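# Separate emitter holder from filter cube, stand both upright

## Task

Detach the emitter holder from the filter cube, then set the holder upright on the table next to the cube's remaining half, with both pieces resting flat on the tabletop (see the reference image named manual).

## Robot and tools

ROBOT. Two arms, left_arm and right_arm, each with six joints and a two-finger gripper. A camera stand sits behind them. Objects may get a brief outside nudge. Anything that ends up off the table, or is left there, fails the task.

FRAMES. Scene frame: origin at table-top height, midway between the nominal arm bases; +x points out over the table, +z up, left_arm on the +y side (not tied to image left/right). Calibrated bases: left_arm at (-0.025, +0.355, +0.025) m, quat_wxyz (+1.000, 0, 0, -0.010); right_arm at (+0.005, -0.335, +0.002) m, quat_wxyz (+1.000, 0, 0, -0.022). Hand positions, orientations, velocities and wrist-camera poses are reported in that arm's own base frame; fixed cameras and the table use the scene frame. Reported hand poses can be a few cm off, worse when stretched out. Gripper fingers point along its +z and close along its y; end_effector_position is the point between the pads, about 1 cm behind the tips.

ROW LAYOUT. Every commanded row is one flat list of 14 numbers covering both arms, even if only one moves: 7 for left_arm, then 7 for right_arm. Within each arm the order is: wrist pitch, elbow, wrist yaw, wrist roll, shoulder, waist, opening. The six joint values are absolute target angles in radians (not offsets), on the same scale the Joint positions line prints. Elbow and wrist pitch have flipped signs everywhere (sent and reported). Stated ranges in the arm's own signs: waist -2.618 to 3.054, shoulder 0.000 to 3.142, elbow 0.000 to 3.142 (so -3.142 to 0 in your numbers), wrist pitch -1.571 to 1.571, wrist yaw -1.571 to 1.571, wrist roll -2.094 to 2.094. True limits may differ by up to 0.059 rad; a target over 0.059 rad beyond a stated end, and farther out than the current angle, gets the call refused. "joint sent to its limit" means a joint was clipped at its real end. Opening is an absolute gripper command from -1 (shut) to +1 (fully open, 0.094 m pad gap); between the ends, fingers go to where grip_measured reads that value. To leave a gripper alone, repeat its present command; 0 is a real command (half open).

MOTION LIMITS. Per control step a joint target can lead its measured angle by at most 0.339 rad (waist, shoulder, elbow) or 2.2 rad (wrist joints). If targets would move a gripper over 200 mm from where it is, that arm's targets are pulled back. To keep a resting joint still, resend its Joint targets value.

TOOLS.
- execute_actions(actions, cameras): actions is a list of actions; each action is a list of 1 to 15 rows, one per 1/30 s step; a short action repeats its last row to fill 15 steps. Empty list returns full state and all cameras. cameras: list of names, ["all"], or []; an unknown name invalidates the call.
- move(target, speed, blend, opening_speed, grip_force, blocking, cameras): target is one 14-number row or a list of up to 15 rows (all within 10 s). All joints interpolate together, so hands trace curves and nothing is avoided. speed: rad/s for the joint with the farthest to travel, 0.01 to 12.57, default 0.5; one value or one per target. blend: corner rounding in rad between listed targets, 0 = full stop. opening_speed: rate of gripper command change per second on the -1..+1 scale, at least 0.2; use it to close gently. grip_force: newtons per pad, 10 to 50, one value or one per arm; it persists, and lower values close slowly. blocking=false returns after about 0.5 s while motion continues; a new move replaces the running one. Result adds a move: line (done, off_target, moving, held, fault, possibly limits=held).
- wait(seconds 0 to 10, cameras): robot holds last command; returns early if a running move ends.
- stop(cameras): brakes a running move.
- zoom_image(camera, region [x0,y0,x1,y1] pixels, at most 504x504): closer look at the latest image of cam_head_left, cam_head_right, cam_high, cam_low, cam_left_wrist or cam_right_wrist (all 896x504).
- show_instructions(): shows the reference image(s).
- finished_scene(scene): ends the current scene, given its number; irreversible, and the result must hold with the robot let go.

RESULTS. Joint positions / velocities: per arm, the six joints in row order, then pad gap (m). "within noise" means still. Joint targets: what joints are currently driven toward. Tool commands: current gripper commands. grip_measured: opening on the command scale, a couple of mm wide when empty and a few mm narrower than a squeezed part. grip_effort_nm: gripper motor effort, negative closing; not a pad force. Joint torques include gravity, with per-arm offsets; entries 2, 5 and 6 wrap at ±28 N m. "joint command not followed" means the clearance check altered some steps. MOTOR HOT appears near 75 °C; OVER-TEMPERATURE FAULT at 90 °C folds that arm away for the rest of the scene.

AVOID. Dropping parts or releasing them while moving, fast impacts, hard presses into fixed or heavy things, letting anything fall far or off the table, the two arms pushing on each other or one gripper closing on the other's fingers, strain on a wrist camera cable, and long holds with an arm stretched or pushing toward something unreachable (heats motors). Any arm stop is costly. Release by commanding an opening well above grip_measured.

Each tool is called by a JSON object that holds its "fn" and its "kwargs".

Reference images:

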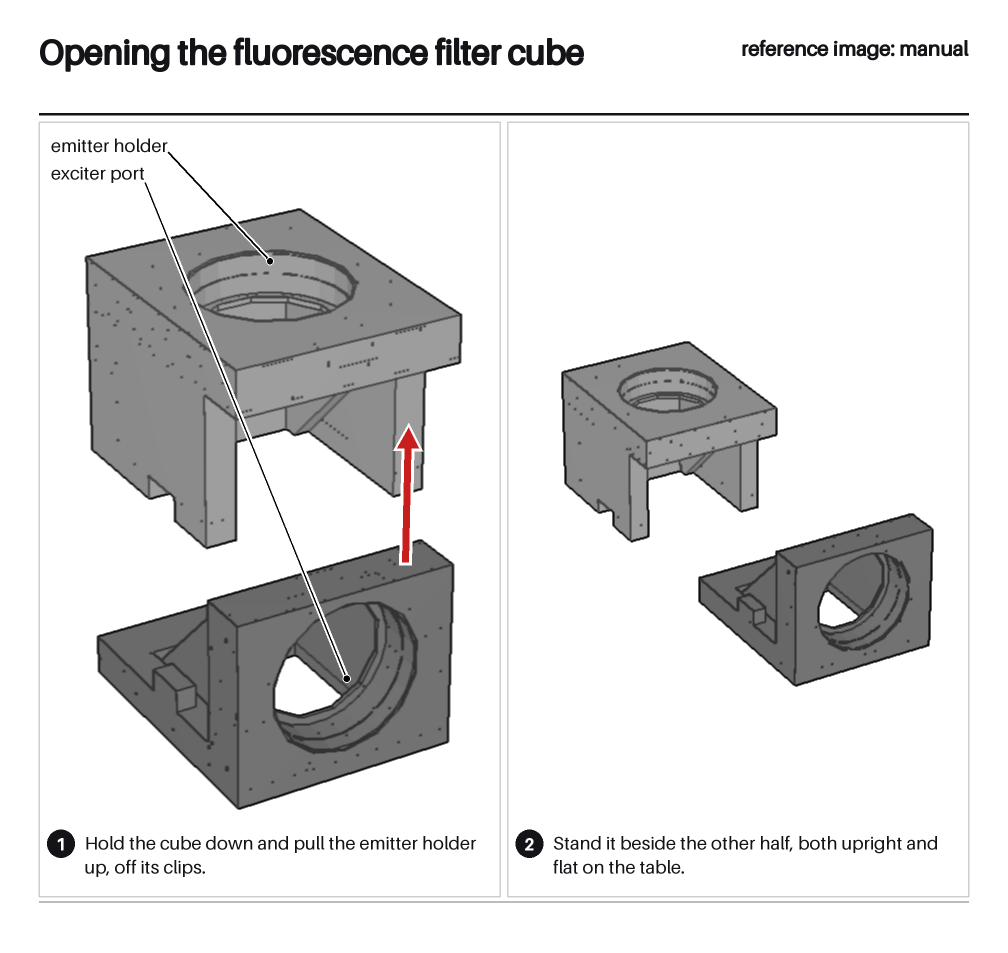

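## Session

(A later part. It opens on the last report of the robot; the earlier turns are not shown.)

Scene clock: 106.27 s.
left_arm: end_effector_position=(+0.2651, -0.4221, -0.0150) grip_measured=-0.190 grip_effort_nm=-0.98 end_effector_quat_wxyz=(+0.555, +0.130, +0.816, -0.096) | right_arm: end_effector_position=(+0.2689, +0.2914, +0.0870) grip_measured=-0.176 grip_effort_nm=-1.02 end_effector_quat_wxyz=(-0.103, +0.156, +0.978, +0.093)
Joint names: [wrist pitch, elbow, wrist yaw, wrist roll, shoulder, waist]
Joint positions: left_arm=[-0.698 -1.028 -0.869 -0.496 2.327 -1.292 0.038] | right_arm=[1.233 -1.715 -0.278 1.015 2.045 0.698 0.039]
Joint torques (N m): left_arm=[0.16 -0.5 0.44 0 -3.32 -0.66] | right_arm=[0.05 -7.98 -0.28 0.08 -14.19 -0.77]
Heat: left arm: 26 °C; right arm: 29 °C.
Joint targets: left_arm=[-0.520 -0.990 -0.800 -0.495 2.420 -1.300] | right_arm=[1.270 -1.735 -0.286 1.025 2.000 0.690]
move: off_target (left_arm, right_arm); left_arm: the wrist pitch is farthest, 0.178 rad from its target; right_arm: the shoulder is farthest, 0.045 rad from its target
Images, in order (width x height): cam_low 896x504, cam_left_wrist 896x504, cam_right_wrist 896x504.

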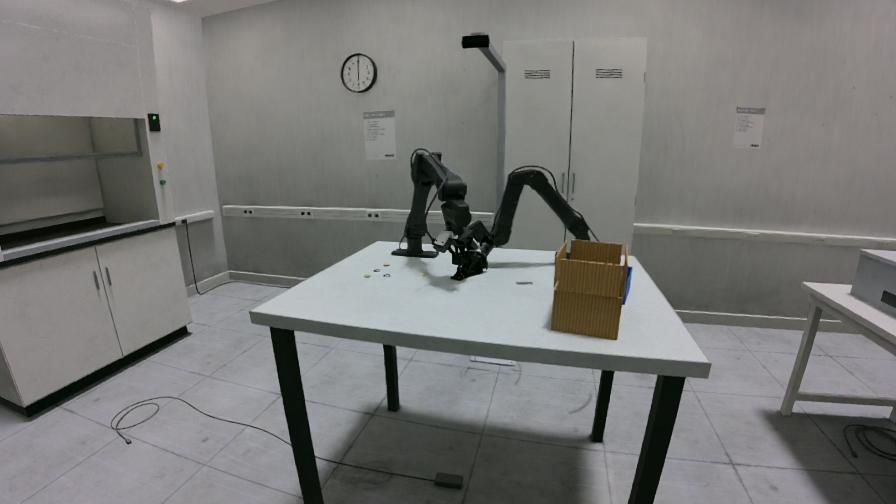

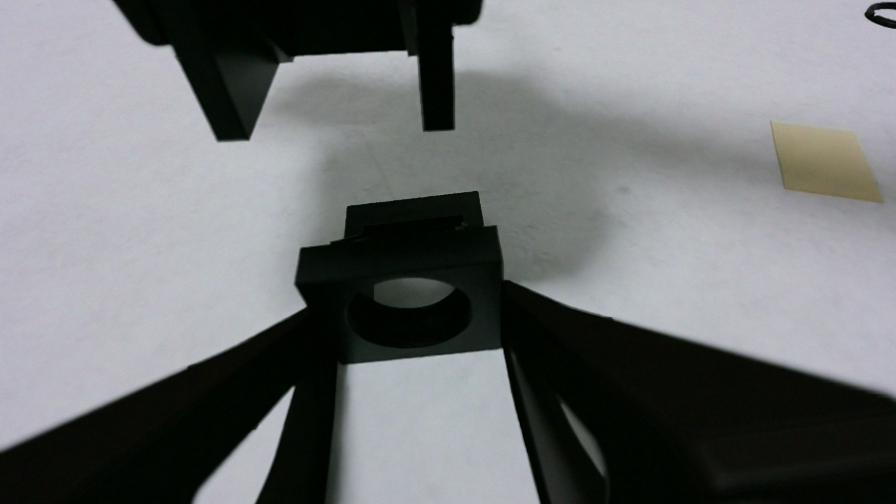

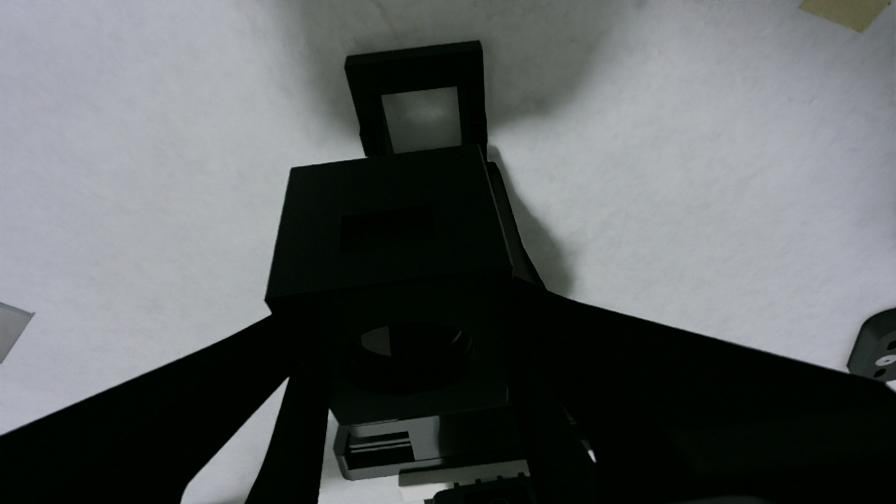

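{"fn": "move", "kwargs": {"target": [[-0.60,-1.03,-0.84,-0.495,2.34,-1.300,-0.5,1.345,-1.81,-0.286,1.030,2.025,0.66,-0.5],[-0.632,-1.038,-0.848,-0.495,2.320,-1.300,-0.5,1.375,-1.817,-0.286,1.035,2.08,0.342,-0.5]], "speed": 0.35, "blend": [0.03,0], "cameras": ["cam_left_wrist","cam_right_wrist","cam_low","cam_head_left"]}}

Scene clock: 109.13 s.
left_arm: end_effector_position=(+0.2660, -0.4229, -0.0123) grip_measured=-0.190 grip_effort_nm=-0.98 end_effector_quat_wxyz=(+0.558, +0.126, +0.815, -0.098) | right_arm: end_effector_position=(+0.3474, +0.1769, +0.0986) grip_measured=-0.176 grip_effort_nm=-1.02 end_effector_quat_wxyz=(-0.105, +0.335, +0.931, +0.095)
Joint names: [wrist pitch, elbow, wrist yaw, wrist roll, shoulder, waist]
Joint positions: left_arm=[-0.7 -1.032 -0.874 -0.498 2.325 -1.292 0.038] | right_arm=[1.336 -1.787 -0.281 1.025 2.064 0.34 0.039]
Joint torques (N m): left_arm=[-0.96 -3.89 0 0.04 -10.18 -0.65] | right_arm=[0.14 -8.9 -0.25 0.1 -9.13 0.17]
Heat: left arm: 26 °C; right arm: 29 °C.
Joint targets: left_arm=[-0.632 -1.038 -0.848 -0.495 2.320 -1.300] | right_arm=[1.375 -1.817 -0.286 1.035 2.080 0.342]
move: off_target (left_arm, right_arm); left_arm: the wrist pitch is farthest, 0.068 rad from its target; right_arm: the wrist pitch is farthest, 0.039 rad from its target
Images, in order (width x height): cam_head_left 896x504, cam_low 896x504, cam_left_wrist 896x504, cam_right_wrist 896x504.

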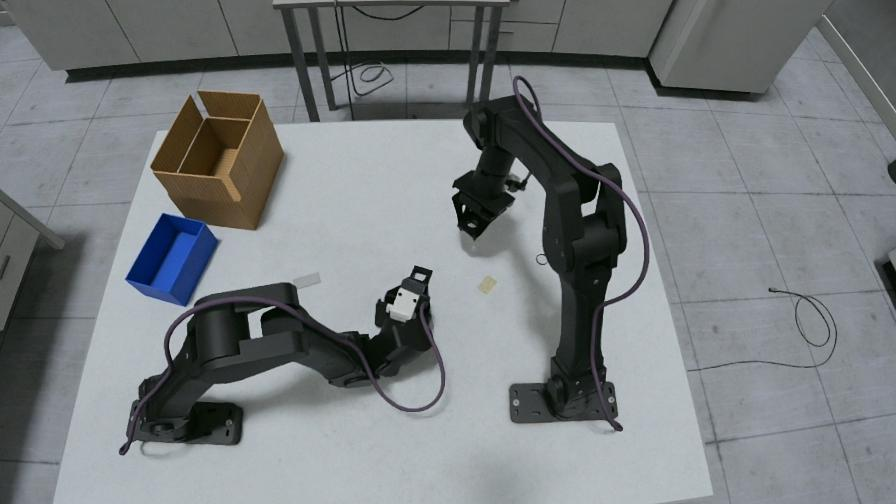

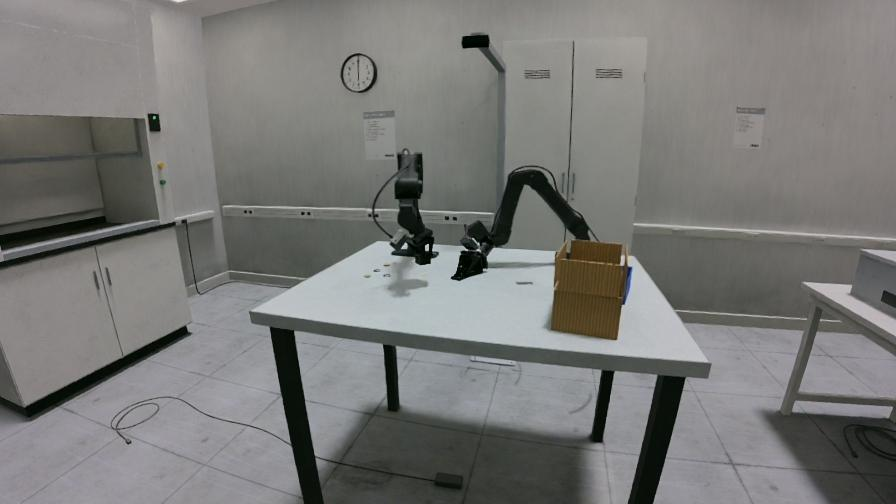

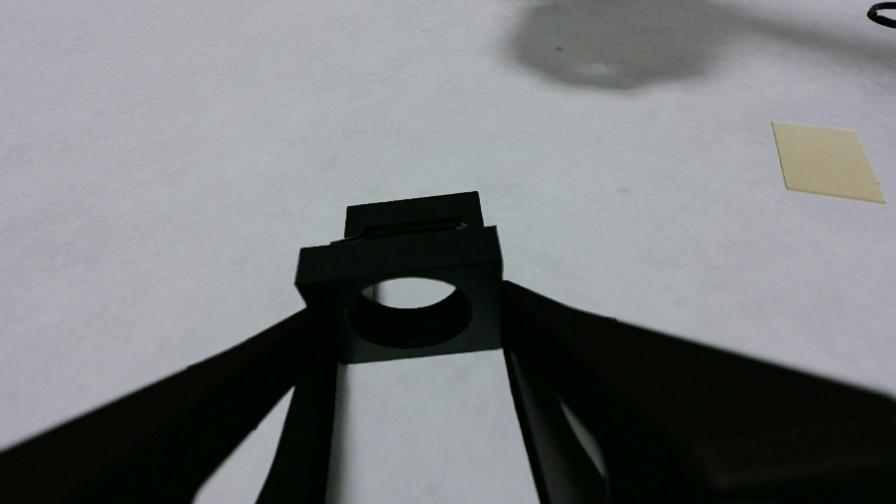

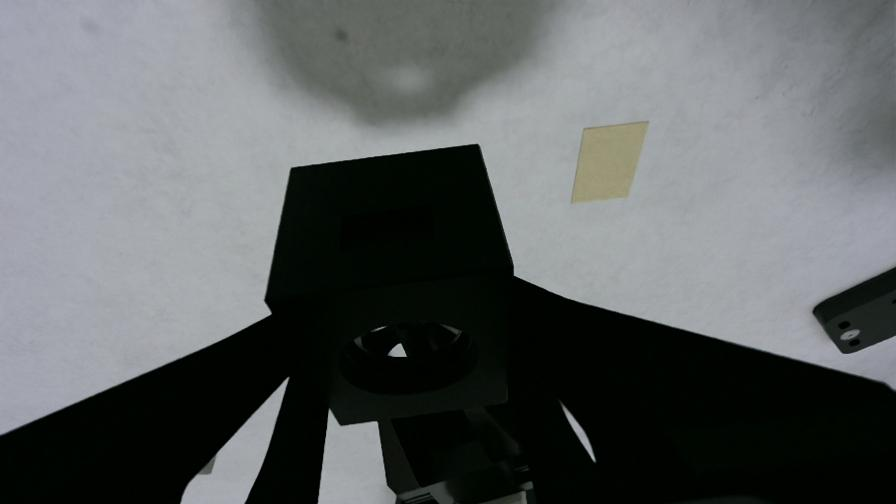

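{"fn": "move", "kwargs": {"target": [-0.60,-1.038,-0.848,-0.495,2.320,-1.300,-0.5,1.131,-1.595,-0.286,1.035,2.112,0.342,-0.5], "speed": 0.2, "cameras": ["cam_left_wrist","cam_right_wrist","cam_low"]}}

Scene clock: 113.23 s.
left_arm: end_effector_position=(+0.2660, -0.4229, -0.0124) grip_measured=-0.190 grip_effort_nm=-0.98 end_effector_quat_wxyz=(+0.556, +0.128, +0.816, -0.095) | right_arm: end_effector_position=(+0.3476, +0.1769, +0.0404) grip_measured=-0.176 grip_effort_nm=-1.02 end_effector_quat_wxyz=(-0.104, +0.335, +0.931, +0.096)
Joint names: [wrist pitch, elbow, wrist yaw, wrist roll, shoulder, waist]
Joint positions: left_arm=[-0.683 -1.036 -0.874 -0.499 2.322 -1.292 0.038] | right_arm=[1.117 -1.602 -0.281 1.025 2.096 0.34 0.039]
Joint torques (N m): left_arm=[-0.81 -3.59 -0.01 0.02 -9.94 -0.58] | right_arm=[-0.06 -5 -0.25 0.09 -9.22 0.17]
Heat: left arm: 26 °C; right arm: 29 °C.
Joint targets: left_arm=[-0.600 -1.038 -0.848 -0.495 2.320 -1.300] | right_arm=[1.131 -1.595 -0.286 1.035 2.112 0.342]
move: off_target (left_arm); left_arm: the wrist pitch is farthest, 0.083 rad from its target
Images, in order (width x height): cam_low 896x504, cam_left_wrist 896x504, cam_right_wrist 896x504.

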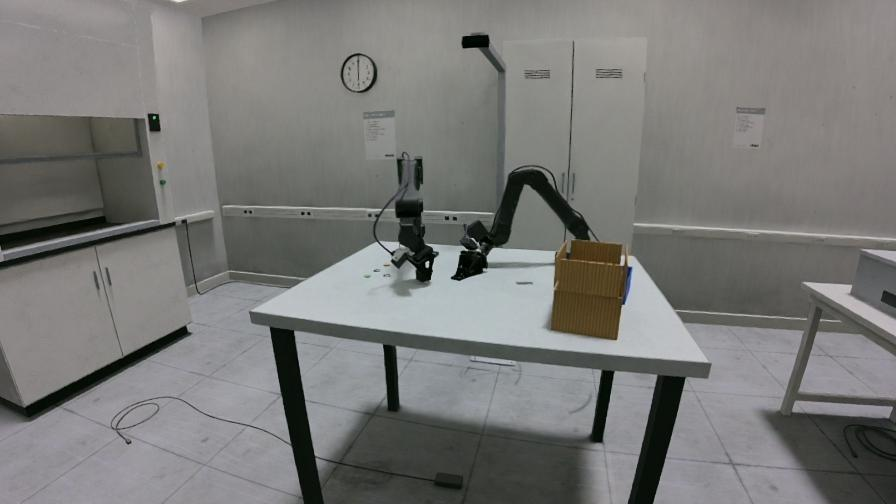

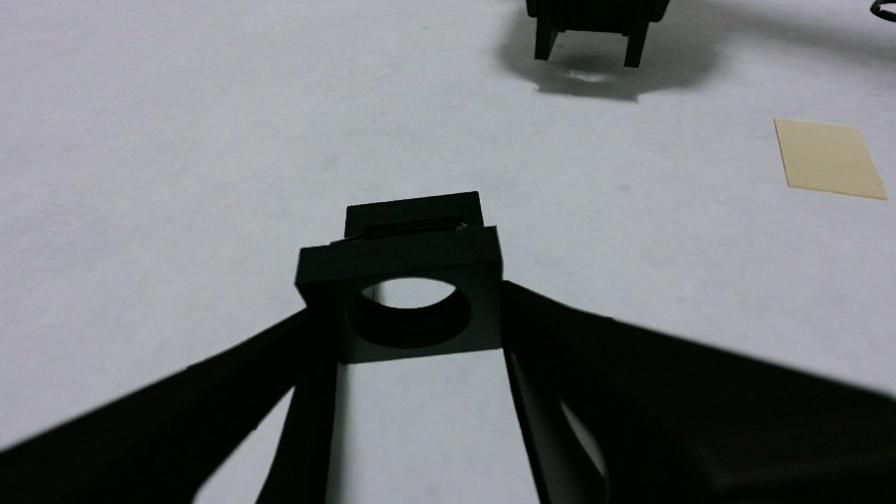

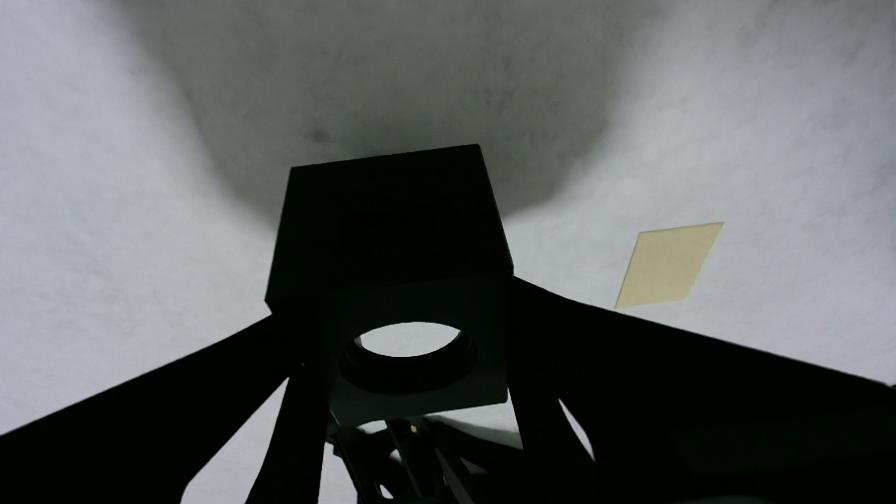

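{"fn": "move", "kwargs": {"target": [-0.60,-1.038,-0.848,-0.495,2.320,-1.300,-0.5,1.106,-1.580,-0.286,1.035,2.120,0.342,-0.5], "speed": 0.05, "cameras": ["cam_left_wrist","cam_right_wrist","cam_low"]}}

{"fn": "zoom_image", "kwargs": {"camera": "cam_low", "region": [380, 230, 500, 300]}}

{"fn": "zoom_image", "kwargs": {"camera": "cam_left_wrist", "region": [480, 0, 720, 140]}}

Scene clock: 114.70 s.
left_arm: end_effector_position=(+0.2660, -0.4229, -0.0124) grip_measured=-0.190 grip_effort_nm=-0.98 end_effector_quat_wxyz=(+0.556, +0.128, +0.816, -0.095) | right_arm: end_effector_position=(+0.3487, +0.1773, +0.0349) grip_measured=-0.176 grip_effort_nm=-1.02 end_effector_quat_wxyz=(-0.102, +0.335, +0.932, +0.098)
Joint names: [wrist pitch, elbow, wrist yaw, wrist roll, shoulder, waist]
Joint positions: left_arm=[-0.683 -1.036 -0.874 -0.499 2.322 -1.292 0.038] | right_arm=[1.093 -1.589 -0.281 1.025 2.102 0.34 0.039]
Joint torques (N m): left_arm=[-0.82 -3.51 -0.02 0.03 -9.96 -0.7] | right_arm=[-0.07 -4.85 -0.24 0.09 -9.06 0.16]
Heat: left arm: 26 °C; right arm: 29 °C.
Joint targets: left_arm=[-0.600 -1.038 -0.848 -0.495 2.320 -1.300] | right_arm=[1.106 -1.580 -0.286 1.035 2.120 0.342]
move: off_target (left_arm); left_arm: the wrist pitch is farthest, 0.083 rad from its target
Images, in order (width x height): cam_low 896x504, cam_left_wrist 896x504, cam_right_wrist 896x504.

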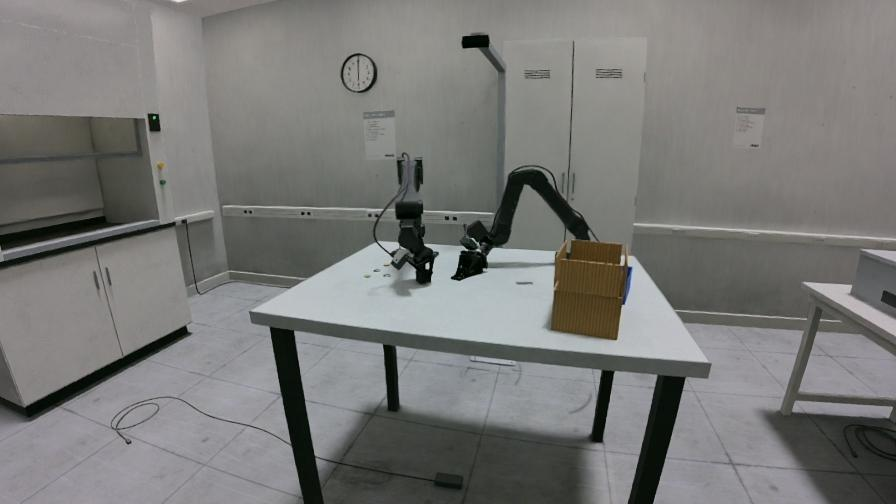

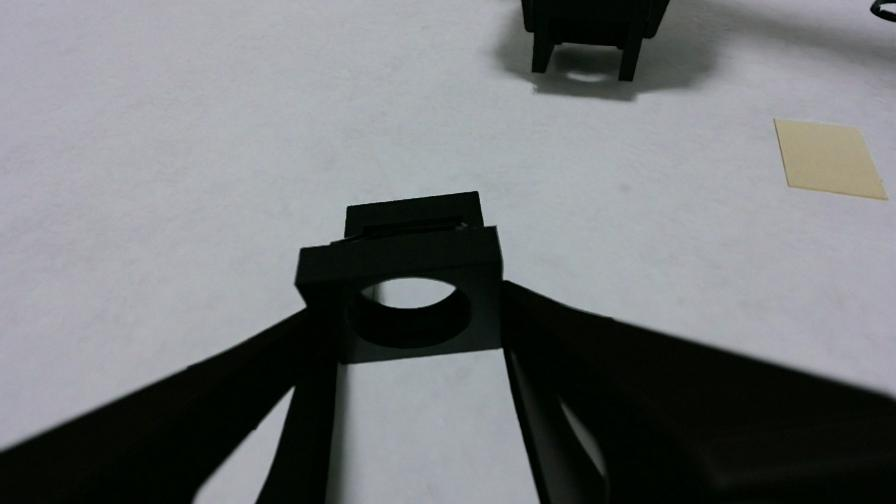

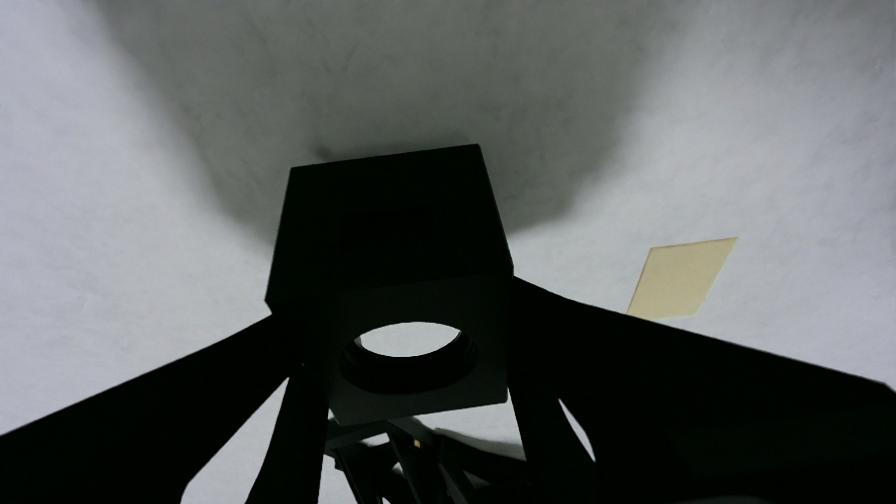

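Scaled by 4.200 from the camera's 896x504 image, which has a finer 1280x720 frame.

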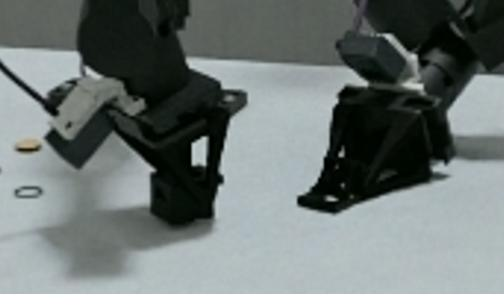

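Scaled by 2.100 from the camera's 896x504 image, which has a finer 1280x720 frame.

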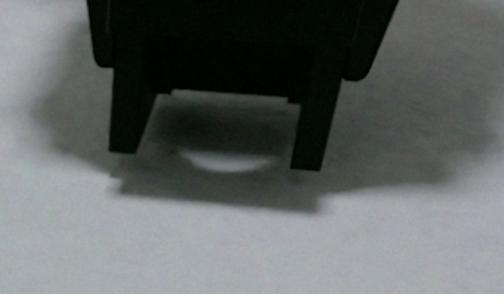

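{"fn": "move", "kwargs": {"target": [-0.60,-1.038,-0.848,-0.495,2.320,-1.300,-0.5,1.090,-1.570,-0.286,1.035,2.128,0.342,-0.5], "speed": 0.04, "cameras": ["cam_left_wrist","cam_right_wrist"]}}

{"fn": "zoom_image", "kwargs": {"camera": "cam_left_wrist", "region": [480, 0, 720, 140]}}

Scene clock: 115.93 s.
left_arm: end_effector_position=(+0.2660, -0.4229, -0.0124) grip_measured=-0.190 grip_effort_nm=-0.98 end_effector_quat_wxyz=(+0.556, +0.128, +0.816, -0.095) | right_arm: end_effector_position=(+0.3484, +0.1772, +0.0294) grip_measured=-0.176 grip_effort_nm=-1.02 end_effector_quat_wxyz=(-0.103, +0.335, +0.931, +0.097)
Joint names: [wrist pitch, elbow, wrist yaw, wrist roll, shoulder, waist]
Joint positions: left_arm=[-0.683 -1.036 -0.874 -0.499 2.322 -1.292 0.038] | right_arm=[1.078 -1.578 -0.281 1.025 2.11 0.34 0.039]
Joint torques (N m): left_arm=[-0.82 -3.54 -0.01 0.01 -10 -0.58] | right_arm=[-0.09 -4.78 -0.24 0.09 -9.1 0.16]
Heat: left arm: 26 °C; right arm: 29 °C.
Joint targets: left_arm=[-0.600 -1.038 -0.848 -0.495 2.320 -1.300] | right_arm=[1.090 -1.570 -0.286 1.035 2.128 0.342]
move: off_target (left_arm); left_arm: the wrist pitch is farthest, 0.083 rad from its target
Images, in order (width x height): cam_left_wrist 896x504, cam_right_wrist 896x504.

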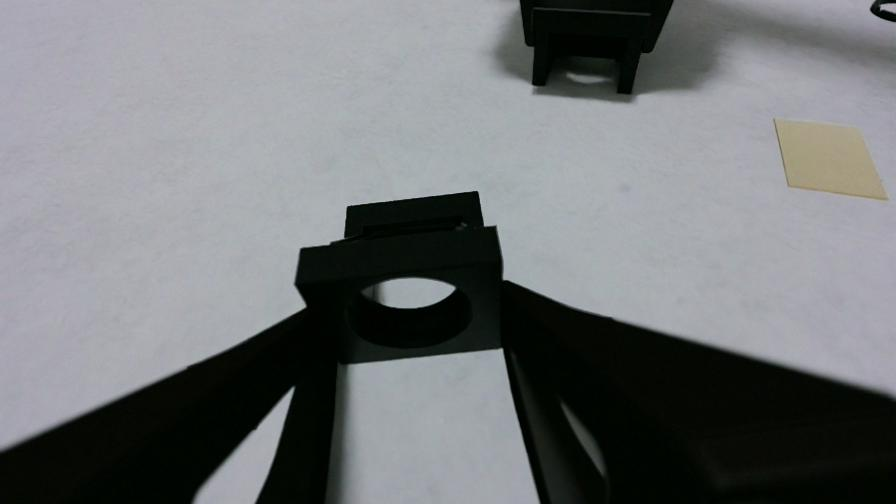

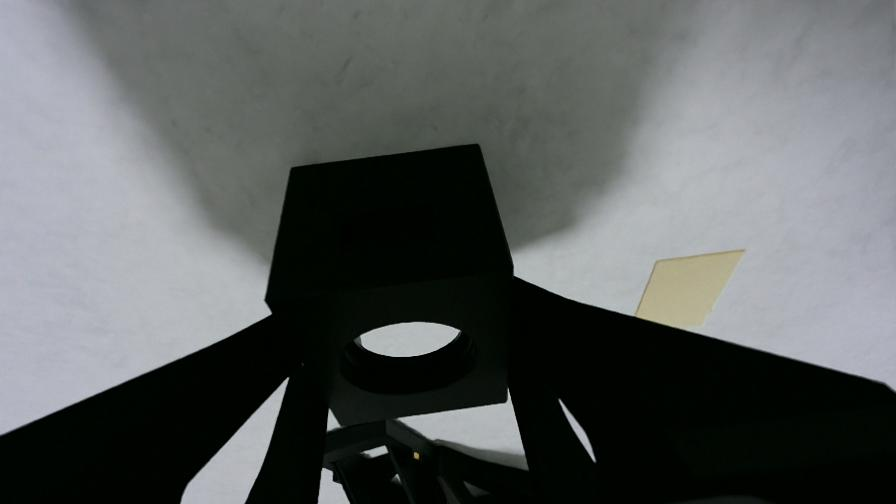

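Scaled by 2.100 from the camera's 896x504 image, which has a finer 1280x720 frame.

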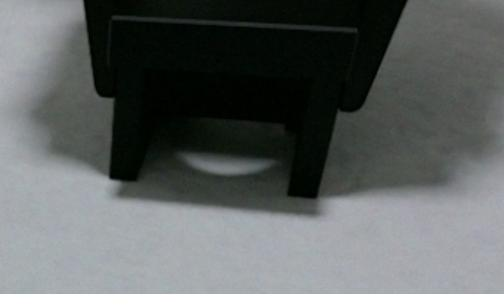

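{"fn": "move", "kwargs": {"target": [-0.60,-1.038,-0.848,-0.495,2.320,-1.300,-0.5,1.080,-1.562,-0.286,1.035,2.132,0.342,-0.5], "speed": 0.03, "cameras": ["cam_left_wrist","cam_right_wrist"]}}

{"fn": "zoom_image", "kwargs": {"camera": "cam_left_wrist", "region": [480, 0, 720, 140]}}

Scene clock: 117.03 s.
left_arm: end_effector_position=(+0.2660, -0.4229, -0.0124) grip_measured=-0.190 grip_effort_nm=-0.98 end_effector_quat_wxyz=(+0.556, +0.128, +0.816, -0.095) | right_arm: end_effector_position=(+0.3483, +0.1780, +0.0292) grip_measured=-0.176 grip_effort_nm=-1.02 end_effector_quat_wxyz=(-0.104, +0.335, +0.931, +0.099)
Joint names: [wrist pitch, elbow, wrist yaw, wrist roll, shoulder, waist]
Joint positions: left_arm=[-0.683 -1.036 -0.874 -0.499 2.322 -1.292 0.038] | right_arm=[1.075 -1.577 -0.285 1.026 2.11 0.34 0.039]
Joint torques (N m): left_arm=[-0.8 -3.54 -0.03 0.02 -9.96 -0.64] | right_arm=[-0.16 -4.29 -0.2 0.07 -8.75 0.13]
Heat: left arm: 26 °C; right arm: 28 °C.
Joint targets: left_arm=[-0.600 -1.038 -0.848 -0.495 2.320 -1.300] | right_arm=[1.080 -1.562 -0.286 1.035 2.132 0.342]
move: off_target (left_arm); left_arm: the wrist pitch is farthest, 0.083 rad from its target
Images, in order (width x height): cam_left_wrist 896x504, cam_right_wrist 896x504.

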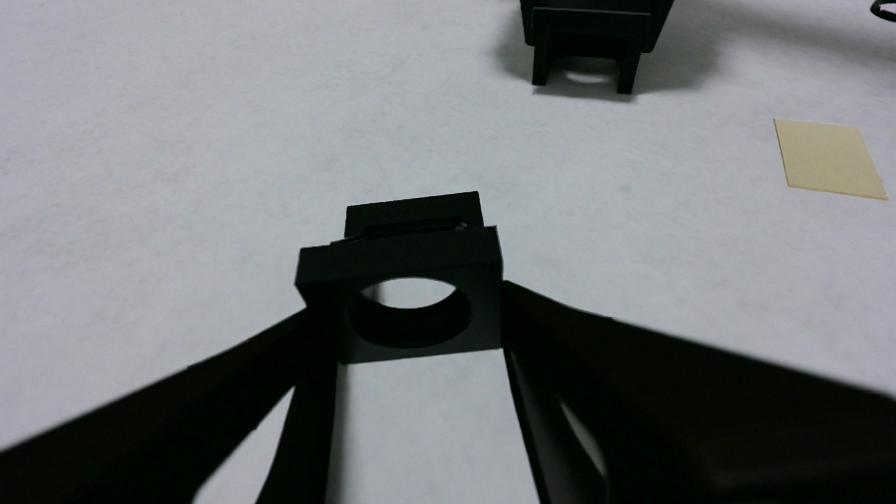

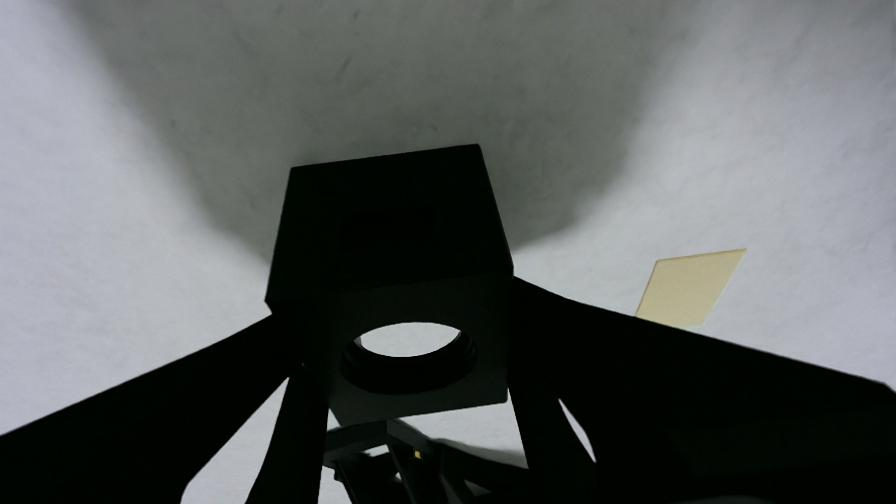

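Scaled by 2.100 from the camera's 896x504 image, which has a finer 1280x720 frame.

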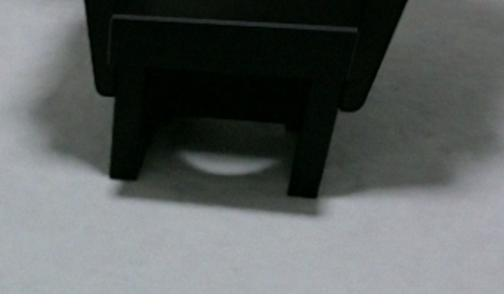

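{"fn": "move", "kwargs": {"target": [-0.60,-1.038,-0.848,-0.495,2.320,-1.300,-0.5,1.070,-1.550,-0.286,1.035,2.140,0.342,-0.5], "speed": 0.03, "cameras": ["cam_left_wrist","cam_right_wrist"]}}

{"fn": "zoom_image", "kwargs": {"camera": "cam_left_wrist", "region": [480, 0, 720, 140]}}

Scene clock: 118.23 s.
left_arm: end_effector_position=(+0.2660, -0.4229, -0.0124) grip_measured=-0.190 grip_effort_nm=-0.98 end_effector_quat_wxyz=(+0.556, +0.128, +0.816, -0.095) | right_arm: end_effector_position=(+0.3478, +0.1785, +0.0286) grip_measured=-0.176 grip_effort_nm=-1.02 end_effector_quat_wxyz=(-0.105, +0.336, +0.931, +0.100)
Joint names: [wrist pitch, elbow, wrist yaw, wrist roll, shoulder, waist]
Joint positions: left_arm=[-0.683 -1.036 -0.874 -0.499 2.322 -1.292 0.038] | right_arm=[1.072 -1.573 -0.289 1.027 2.11 0.34 0.039]
Joint torques (N m): left_arm=[-0.81 -3.59 -0.01 0.03 -9.98 -0.64] | right_arm=[-0.22 -3.43 -0.16 0.06 -8.08 0.14]
Heat: left arm: 26 °C; right arm: 28 °C.
Joint targets: left_arm=[-0.600 -1.038 -0.848 -0.495 2.320 -1.300] | right_arm=[1.070 -1.550 -0.286 1.035 2.140 0.342]
move: off_target (left_arm); left_arm: the wrist pitch is farthest, 0.083 rad from its target
Images, in order (width x height): cam_left_wrist 896x504, cam_right_wrist 896x504.

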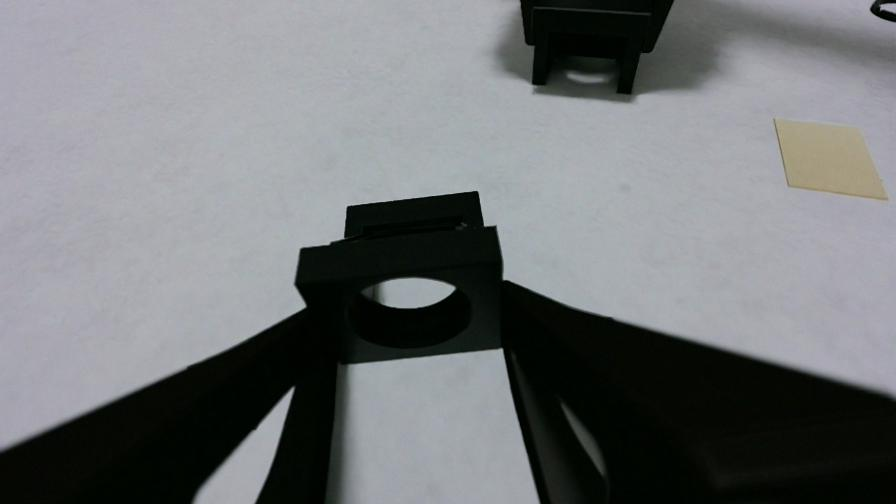

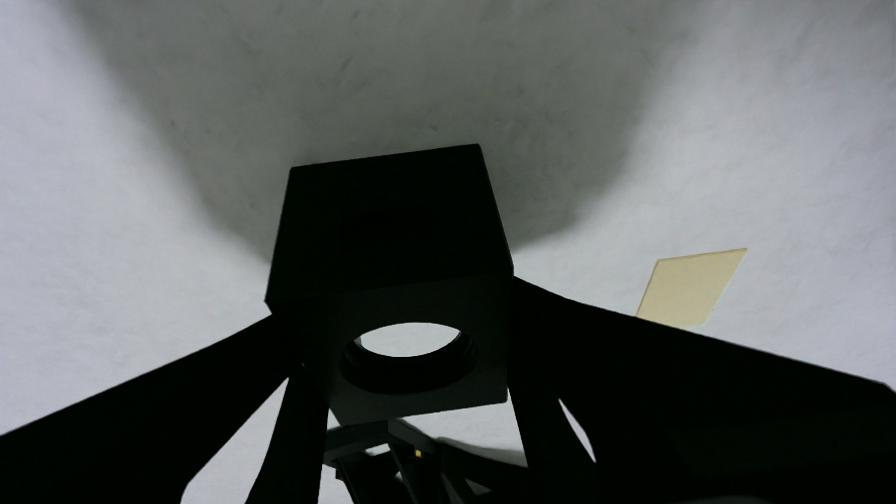

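Scaled by 2.100 from the camera's 896x504 image, which has a finer 1280x720 frame.

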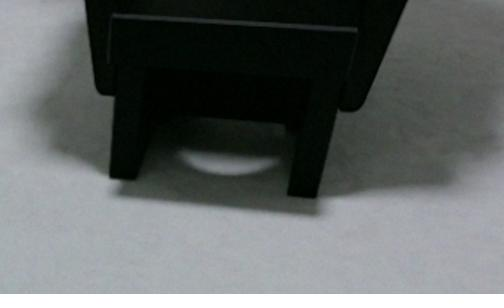

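{"fn": "move", "kwargs": {"target": [[-0.60,-1.038,-0.848,-0.495,2.320,-1.300,-0.5,1.085,-1.568,-0.288,1.031,2.128,0.342,-0.5],[-0.60,-1.038,-0.848,-0.495,2.320,-1.300,-0.5,1.085,-1.568,-0.288,1.031,2.128,0.342,0.1]], "speed": 0.1, "opening_speed": 0.5, "cameras": ["cam_head_left","cam_right_wrist","cam_low"]}}

Scene clock: 123.13 s.
left_arm: end_effector_position=(+0.2660, -0.4229, -0.0124) grip_measured=-0.190 grip_effort_nm=-0.98 end_effector_quat_wxyz=(+0.556, +0.128, +0.816, -0.095) | right_arm: end_effector_position=(+0.3479, +0.1787, +0.0284) grip_measured=+0.097 grip_effort_nm=0.15 end_effector_quat_wxyz=(-0.106, +0.336, +0.931, +0.100)
Joint names: [wrist pitch, elbow, wrist yaw, wrist roll, shoulder, waist]
Joint positions: left_arm=[-0.683 -1.036 -0.874 -0.499 2.322 -1.292 0.038] | right_arm=[1.071 -1.573 -0.29 1.027 2.111 0.34 0.052]
Joint torques (N m): left_arm=[-0.81 -3.56 -0.01 0.04 -9.96 -0.62] | right_arm=[-0.08 -5.08 -0.16 0.04 -9.2 0.12]
Heat: left arm: 26 °C; right arm: 27 °C.
Joint targets: left_arm=[-0.600 -1.038 -0.848 -0.495 2.320 -1.300] | right_arm=[1.085 -1.568 -0.288 1.031 2.128 0.342]
move: off_target (left_arm); left_arm: the wrist pitch is farthest, 0.083 rad from its target
Images, in order (width x height): cam_head_left 896x504, cam_low 896x504, cam_right_wrist 896x504.

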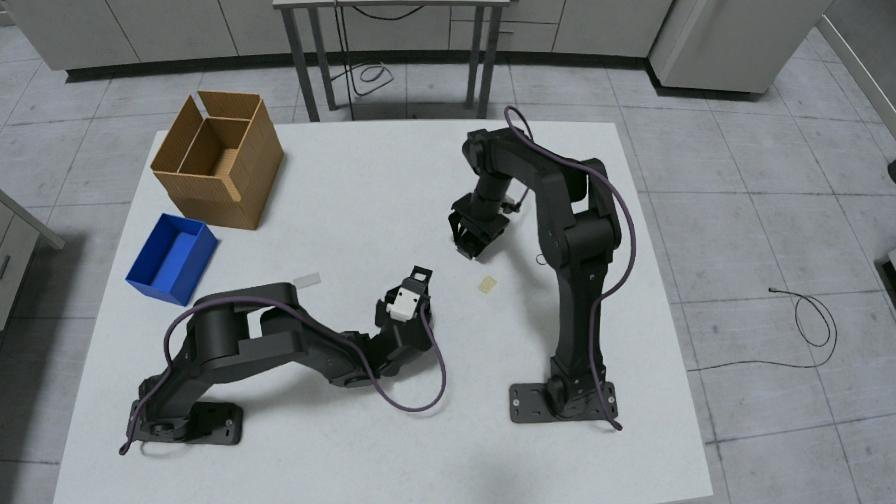

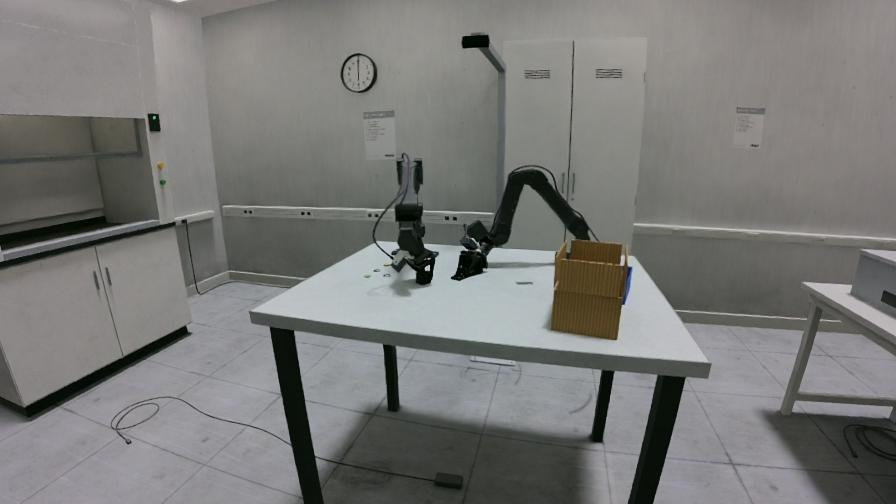

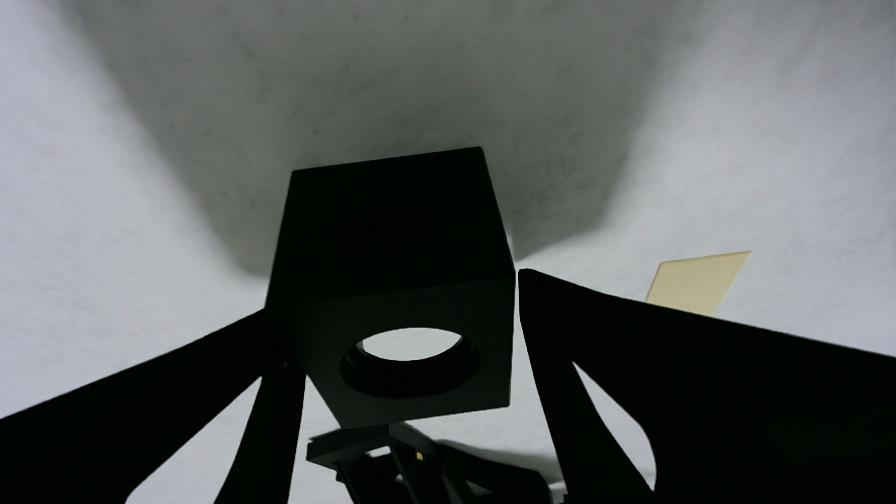

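{"fn": "move", "kwargs": {"target": [[-0.66,-1.037,-0.868,-0.498,2.321,-1.294,-0.5,1.085,-1.568,-0.288,1.031,2.128,0.342,0.7],[-0.66,-1.037,-0.868,-0.498,2.321,-1.294,-0.5,1.131,-1.605,-0.288,1.031,2.112,0.342,0.7],[-0.67,-1.037,-0.868,-0.498,2.321,-1.294,-0.5,1.375,-1.817,-0.288,1.031,2.08,0.342,0.7]], "speed": 0.3, "opening_speed": 1.0, "cameras": ["cam_head_left","cam_right_wrist","cam_left_wrist"]}}

Scene clock: 126.80 s.
left_arm: end_effector_position=(+0.2664, -0.4229, -0.0114) grip_measured=-0.190 grip_effort_nm=-0.98 end_effector_quat_wxyz=(+0.558, +0.126, +0.815, -0.095) | right_arm: end_effector_position=(+0.3470, +0.1785, +0.0839) grip_measured=+0.697 grip_effort_nm=0.14 end_effector_quat_wxyz=(-0.123, +0.339, +0.929, +0.086)
Joint names: [wrist pitch, elbow, wrist yaw, wrist roll, shoulder, waist]
Joint positions: left_arm=[-0.688 -1.036 -0.878 -0.499 2.322 -1.292 0.038] | right_arm=[1.339 -1.795 -0.29 1.027 2.111 0.34 0.08]
Joint torques (N m): left_arm=[-1.47 -3.43 -0.18 0 -9.88 -0.12] | right_arm=[0.24 -7.9 -0.16 0.05 -13.33 0.14]
Heat: left arm: 26 °C; right arm: 27 °C.
Joint targets: left_arm=[-0.670 -1.037 -0.868 -0.498 2.321 -1.294] | right_arm=[1.375 -1.817 -0.288 1.031 2.080 0.342]
move: off_target (right_arm); right_arm: the wrist pitch is farthest, 0.036 rad from its target
Images, in order (width x height): cam_head_left 896x504, cam_left_wrist 896x504, cam_right_wrist 896x504.

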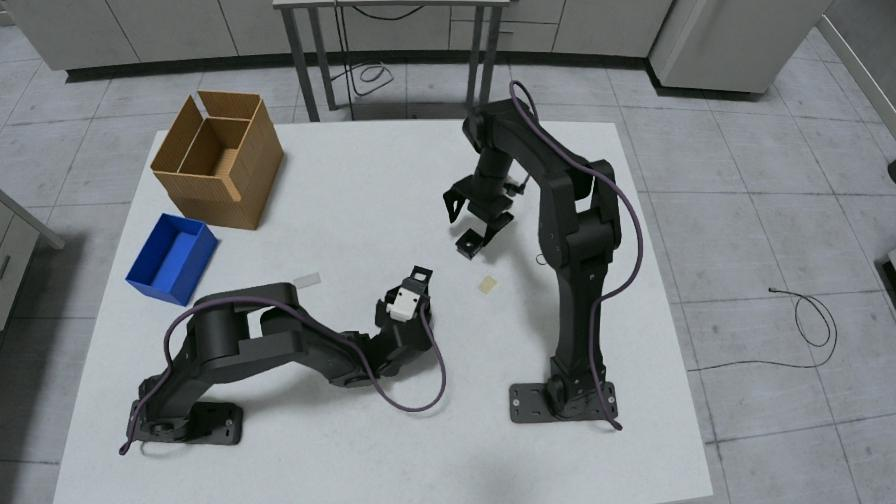

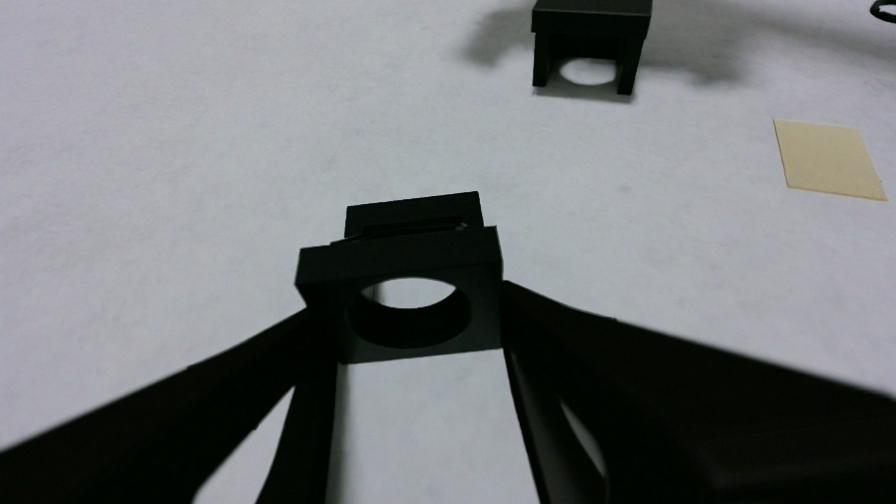

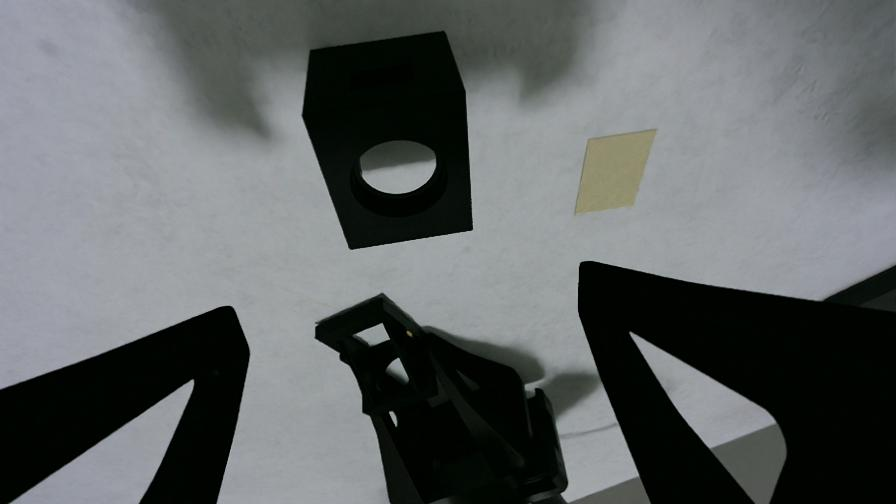

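{"fn": "move", "kwargs": {"target": [[-0.67,-1.037,-0.868,-0.498,2.321,-1.294,0.0,1.375,-1.817,-0.288,1.031,2.080,0.342,0.7]], "speed": 0.1, "opening_speed": 0.4, "cameras": ["cam_left_wrist","cam_right_wrist"]}}

{"fn": "zoom_image", "kwargs": {"camera": "cam_left_wrist", "region": [250, 150, 600, 400]}}

Scene clock: 128.83 s.
left_arm: end_effector_position=(+0.2664, -0.4230, -0.0112) grip_measured=-0.002 grip_effort_nm=0.14 end_effector_quat_wxyz=(+0.558, +0.126, +0.815, -0.096) | right_arm: end_effector_position=(+0.3469, +0.1784, +0.0839) grip_measured=+0.697 grip_effort_nm=0.14 end_effector_quat_wxyz=(-0.124, +0.339, +0.929, +0.086)
Joint names: [wrist pitch, elbow, wrist yaw, wrist roll, shoulder, waist]
Joint positions: left_arm=[-0.689 -1.036 -0.878 -0.499 2.322 -1.292 0.047] | right_arm=[1.339 -1.795 -0.29 1.027 2.111 0.34 0.08]
Joint torques (N m): left_arm=[-1.47 -3.49 -0.16 -0.03 -9.88 -0.16] | right_arm=[0.24 -7.87 -0.16 0.04 -13.2 0.14]
Heat: left arm: 26 °C; right arm: 27 °C.
Joint targets: left_arm=[-0.670 -1.037 -0.868 -0.498 2.321 -1.294] | right_arm=[1.375 -1.817 -0.288 1.031 2.080 0.342]
move: off_target (right_arm); right_arm: the wrist pitch is farthest, 0.036 rad from its target
Images, in order (width x height): cam_left_wrist 896x504, cam_right_wrist 896x504.

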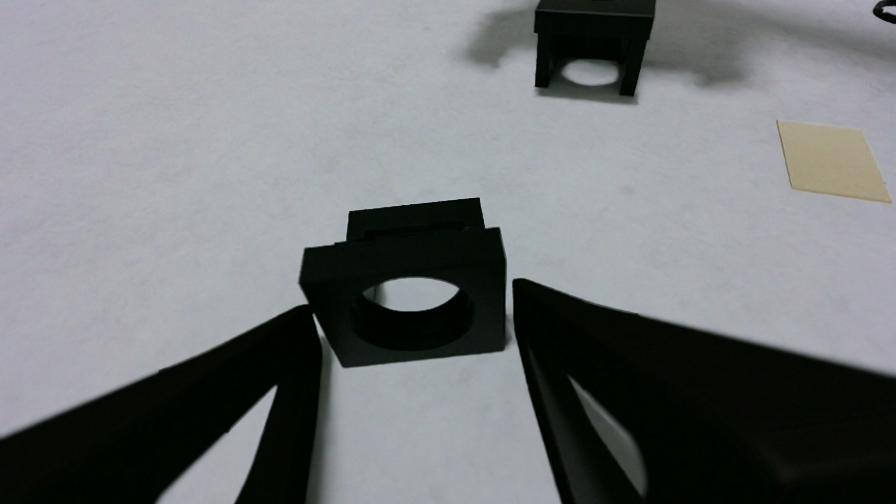

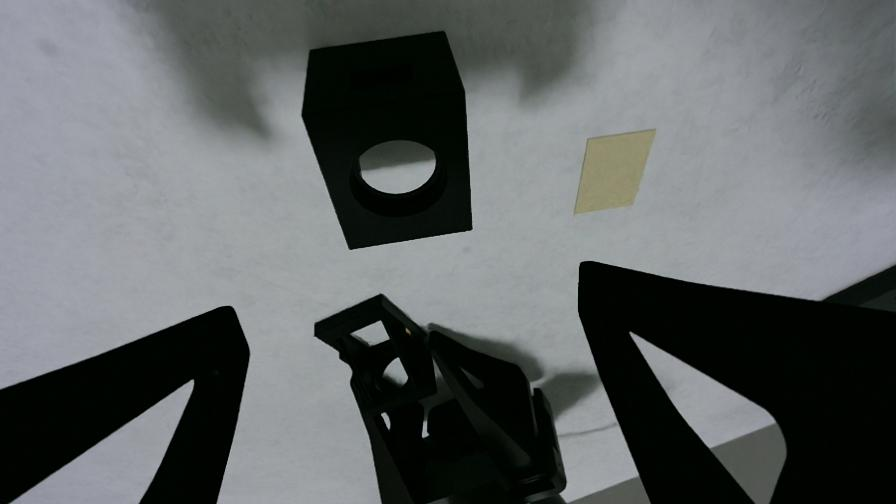

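Scaled by 1.440 from the camera's 896x504 image, which has a finer 1280x720 frame.

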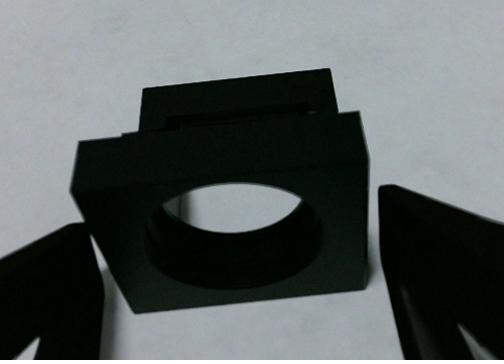

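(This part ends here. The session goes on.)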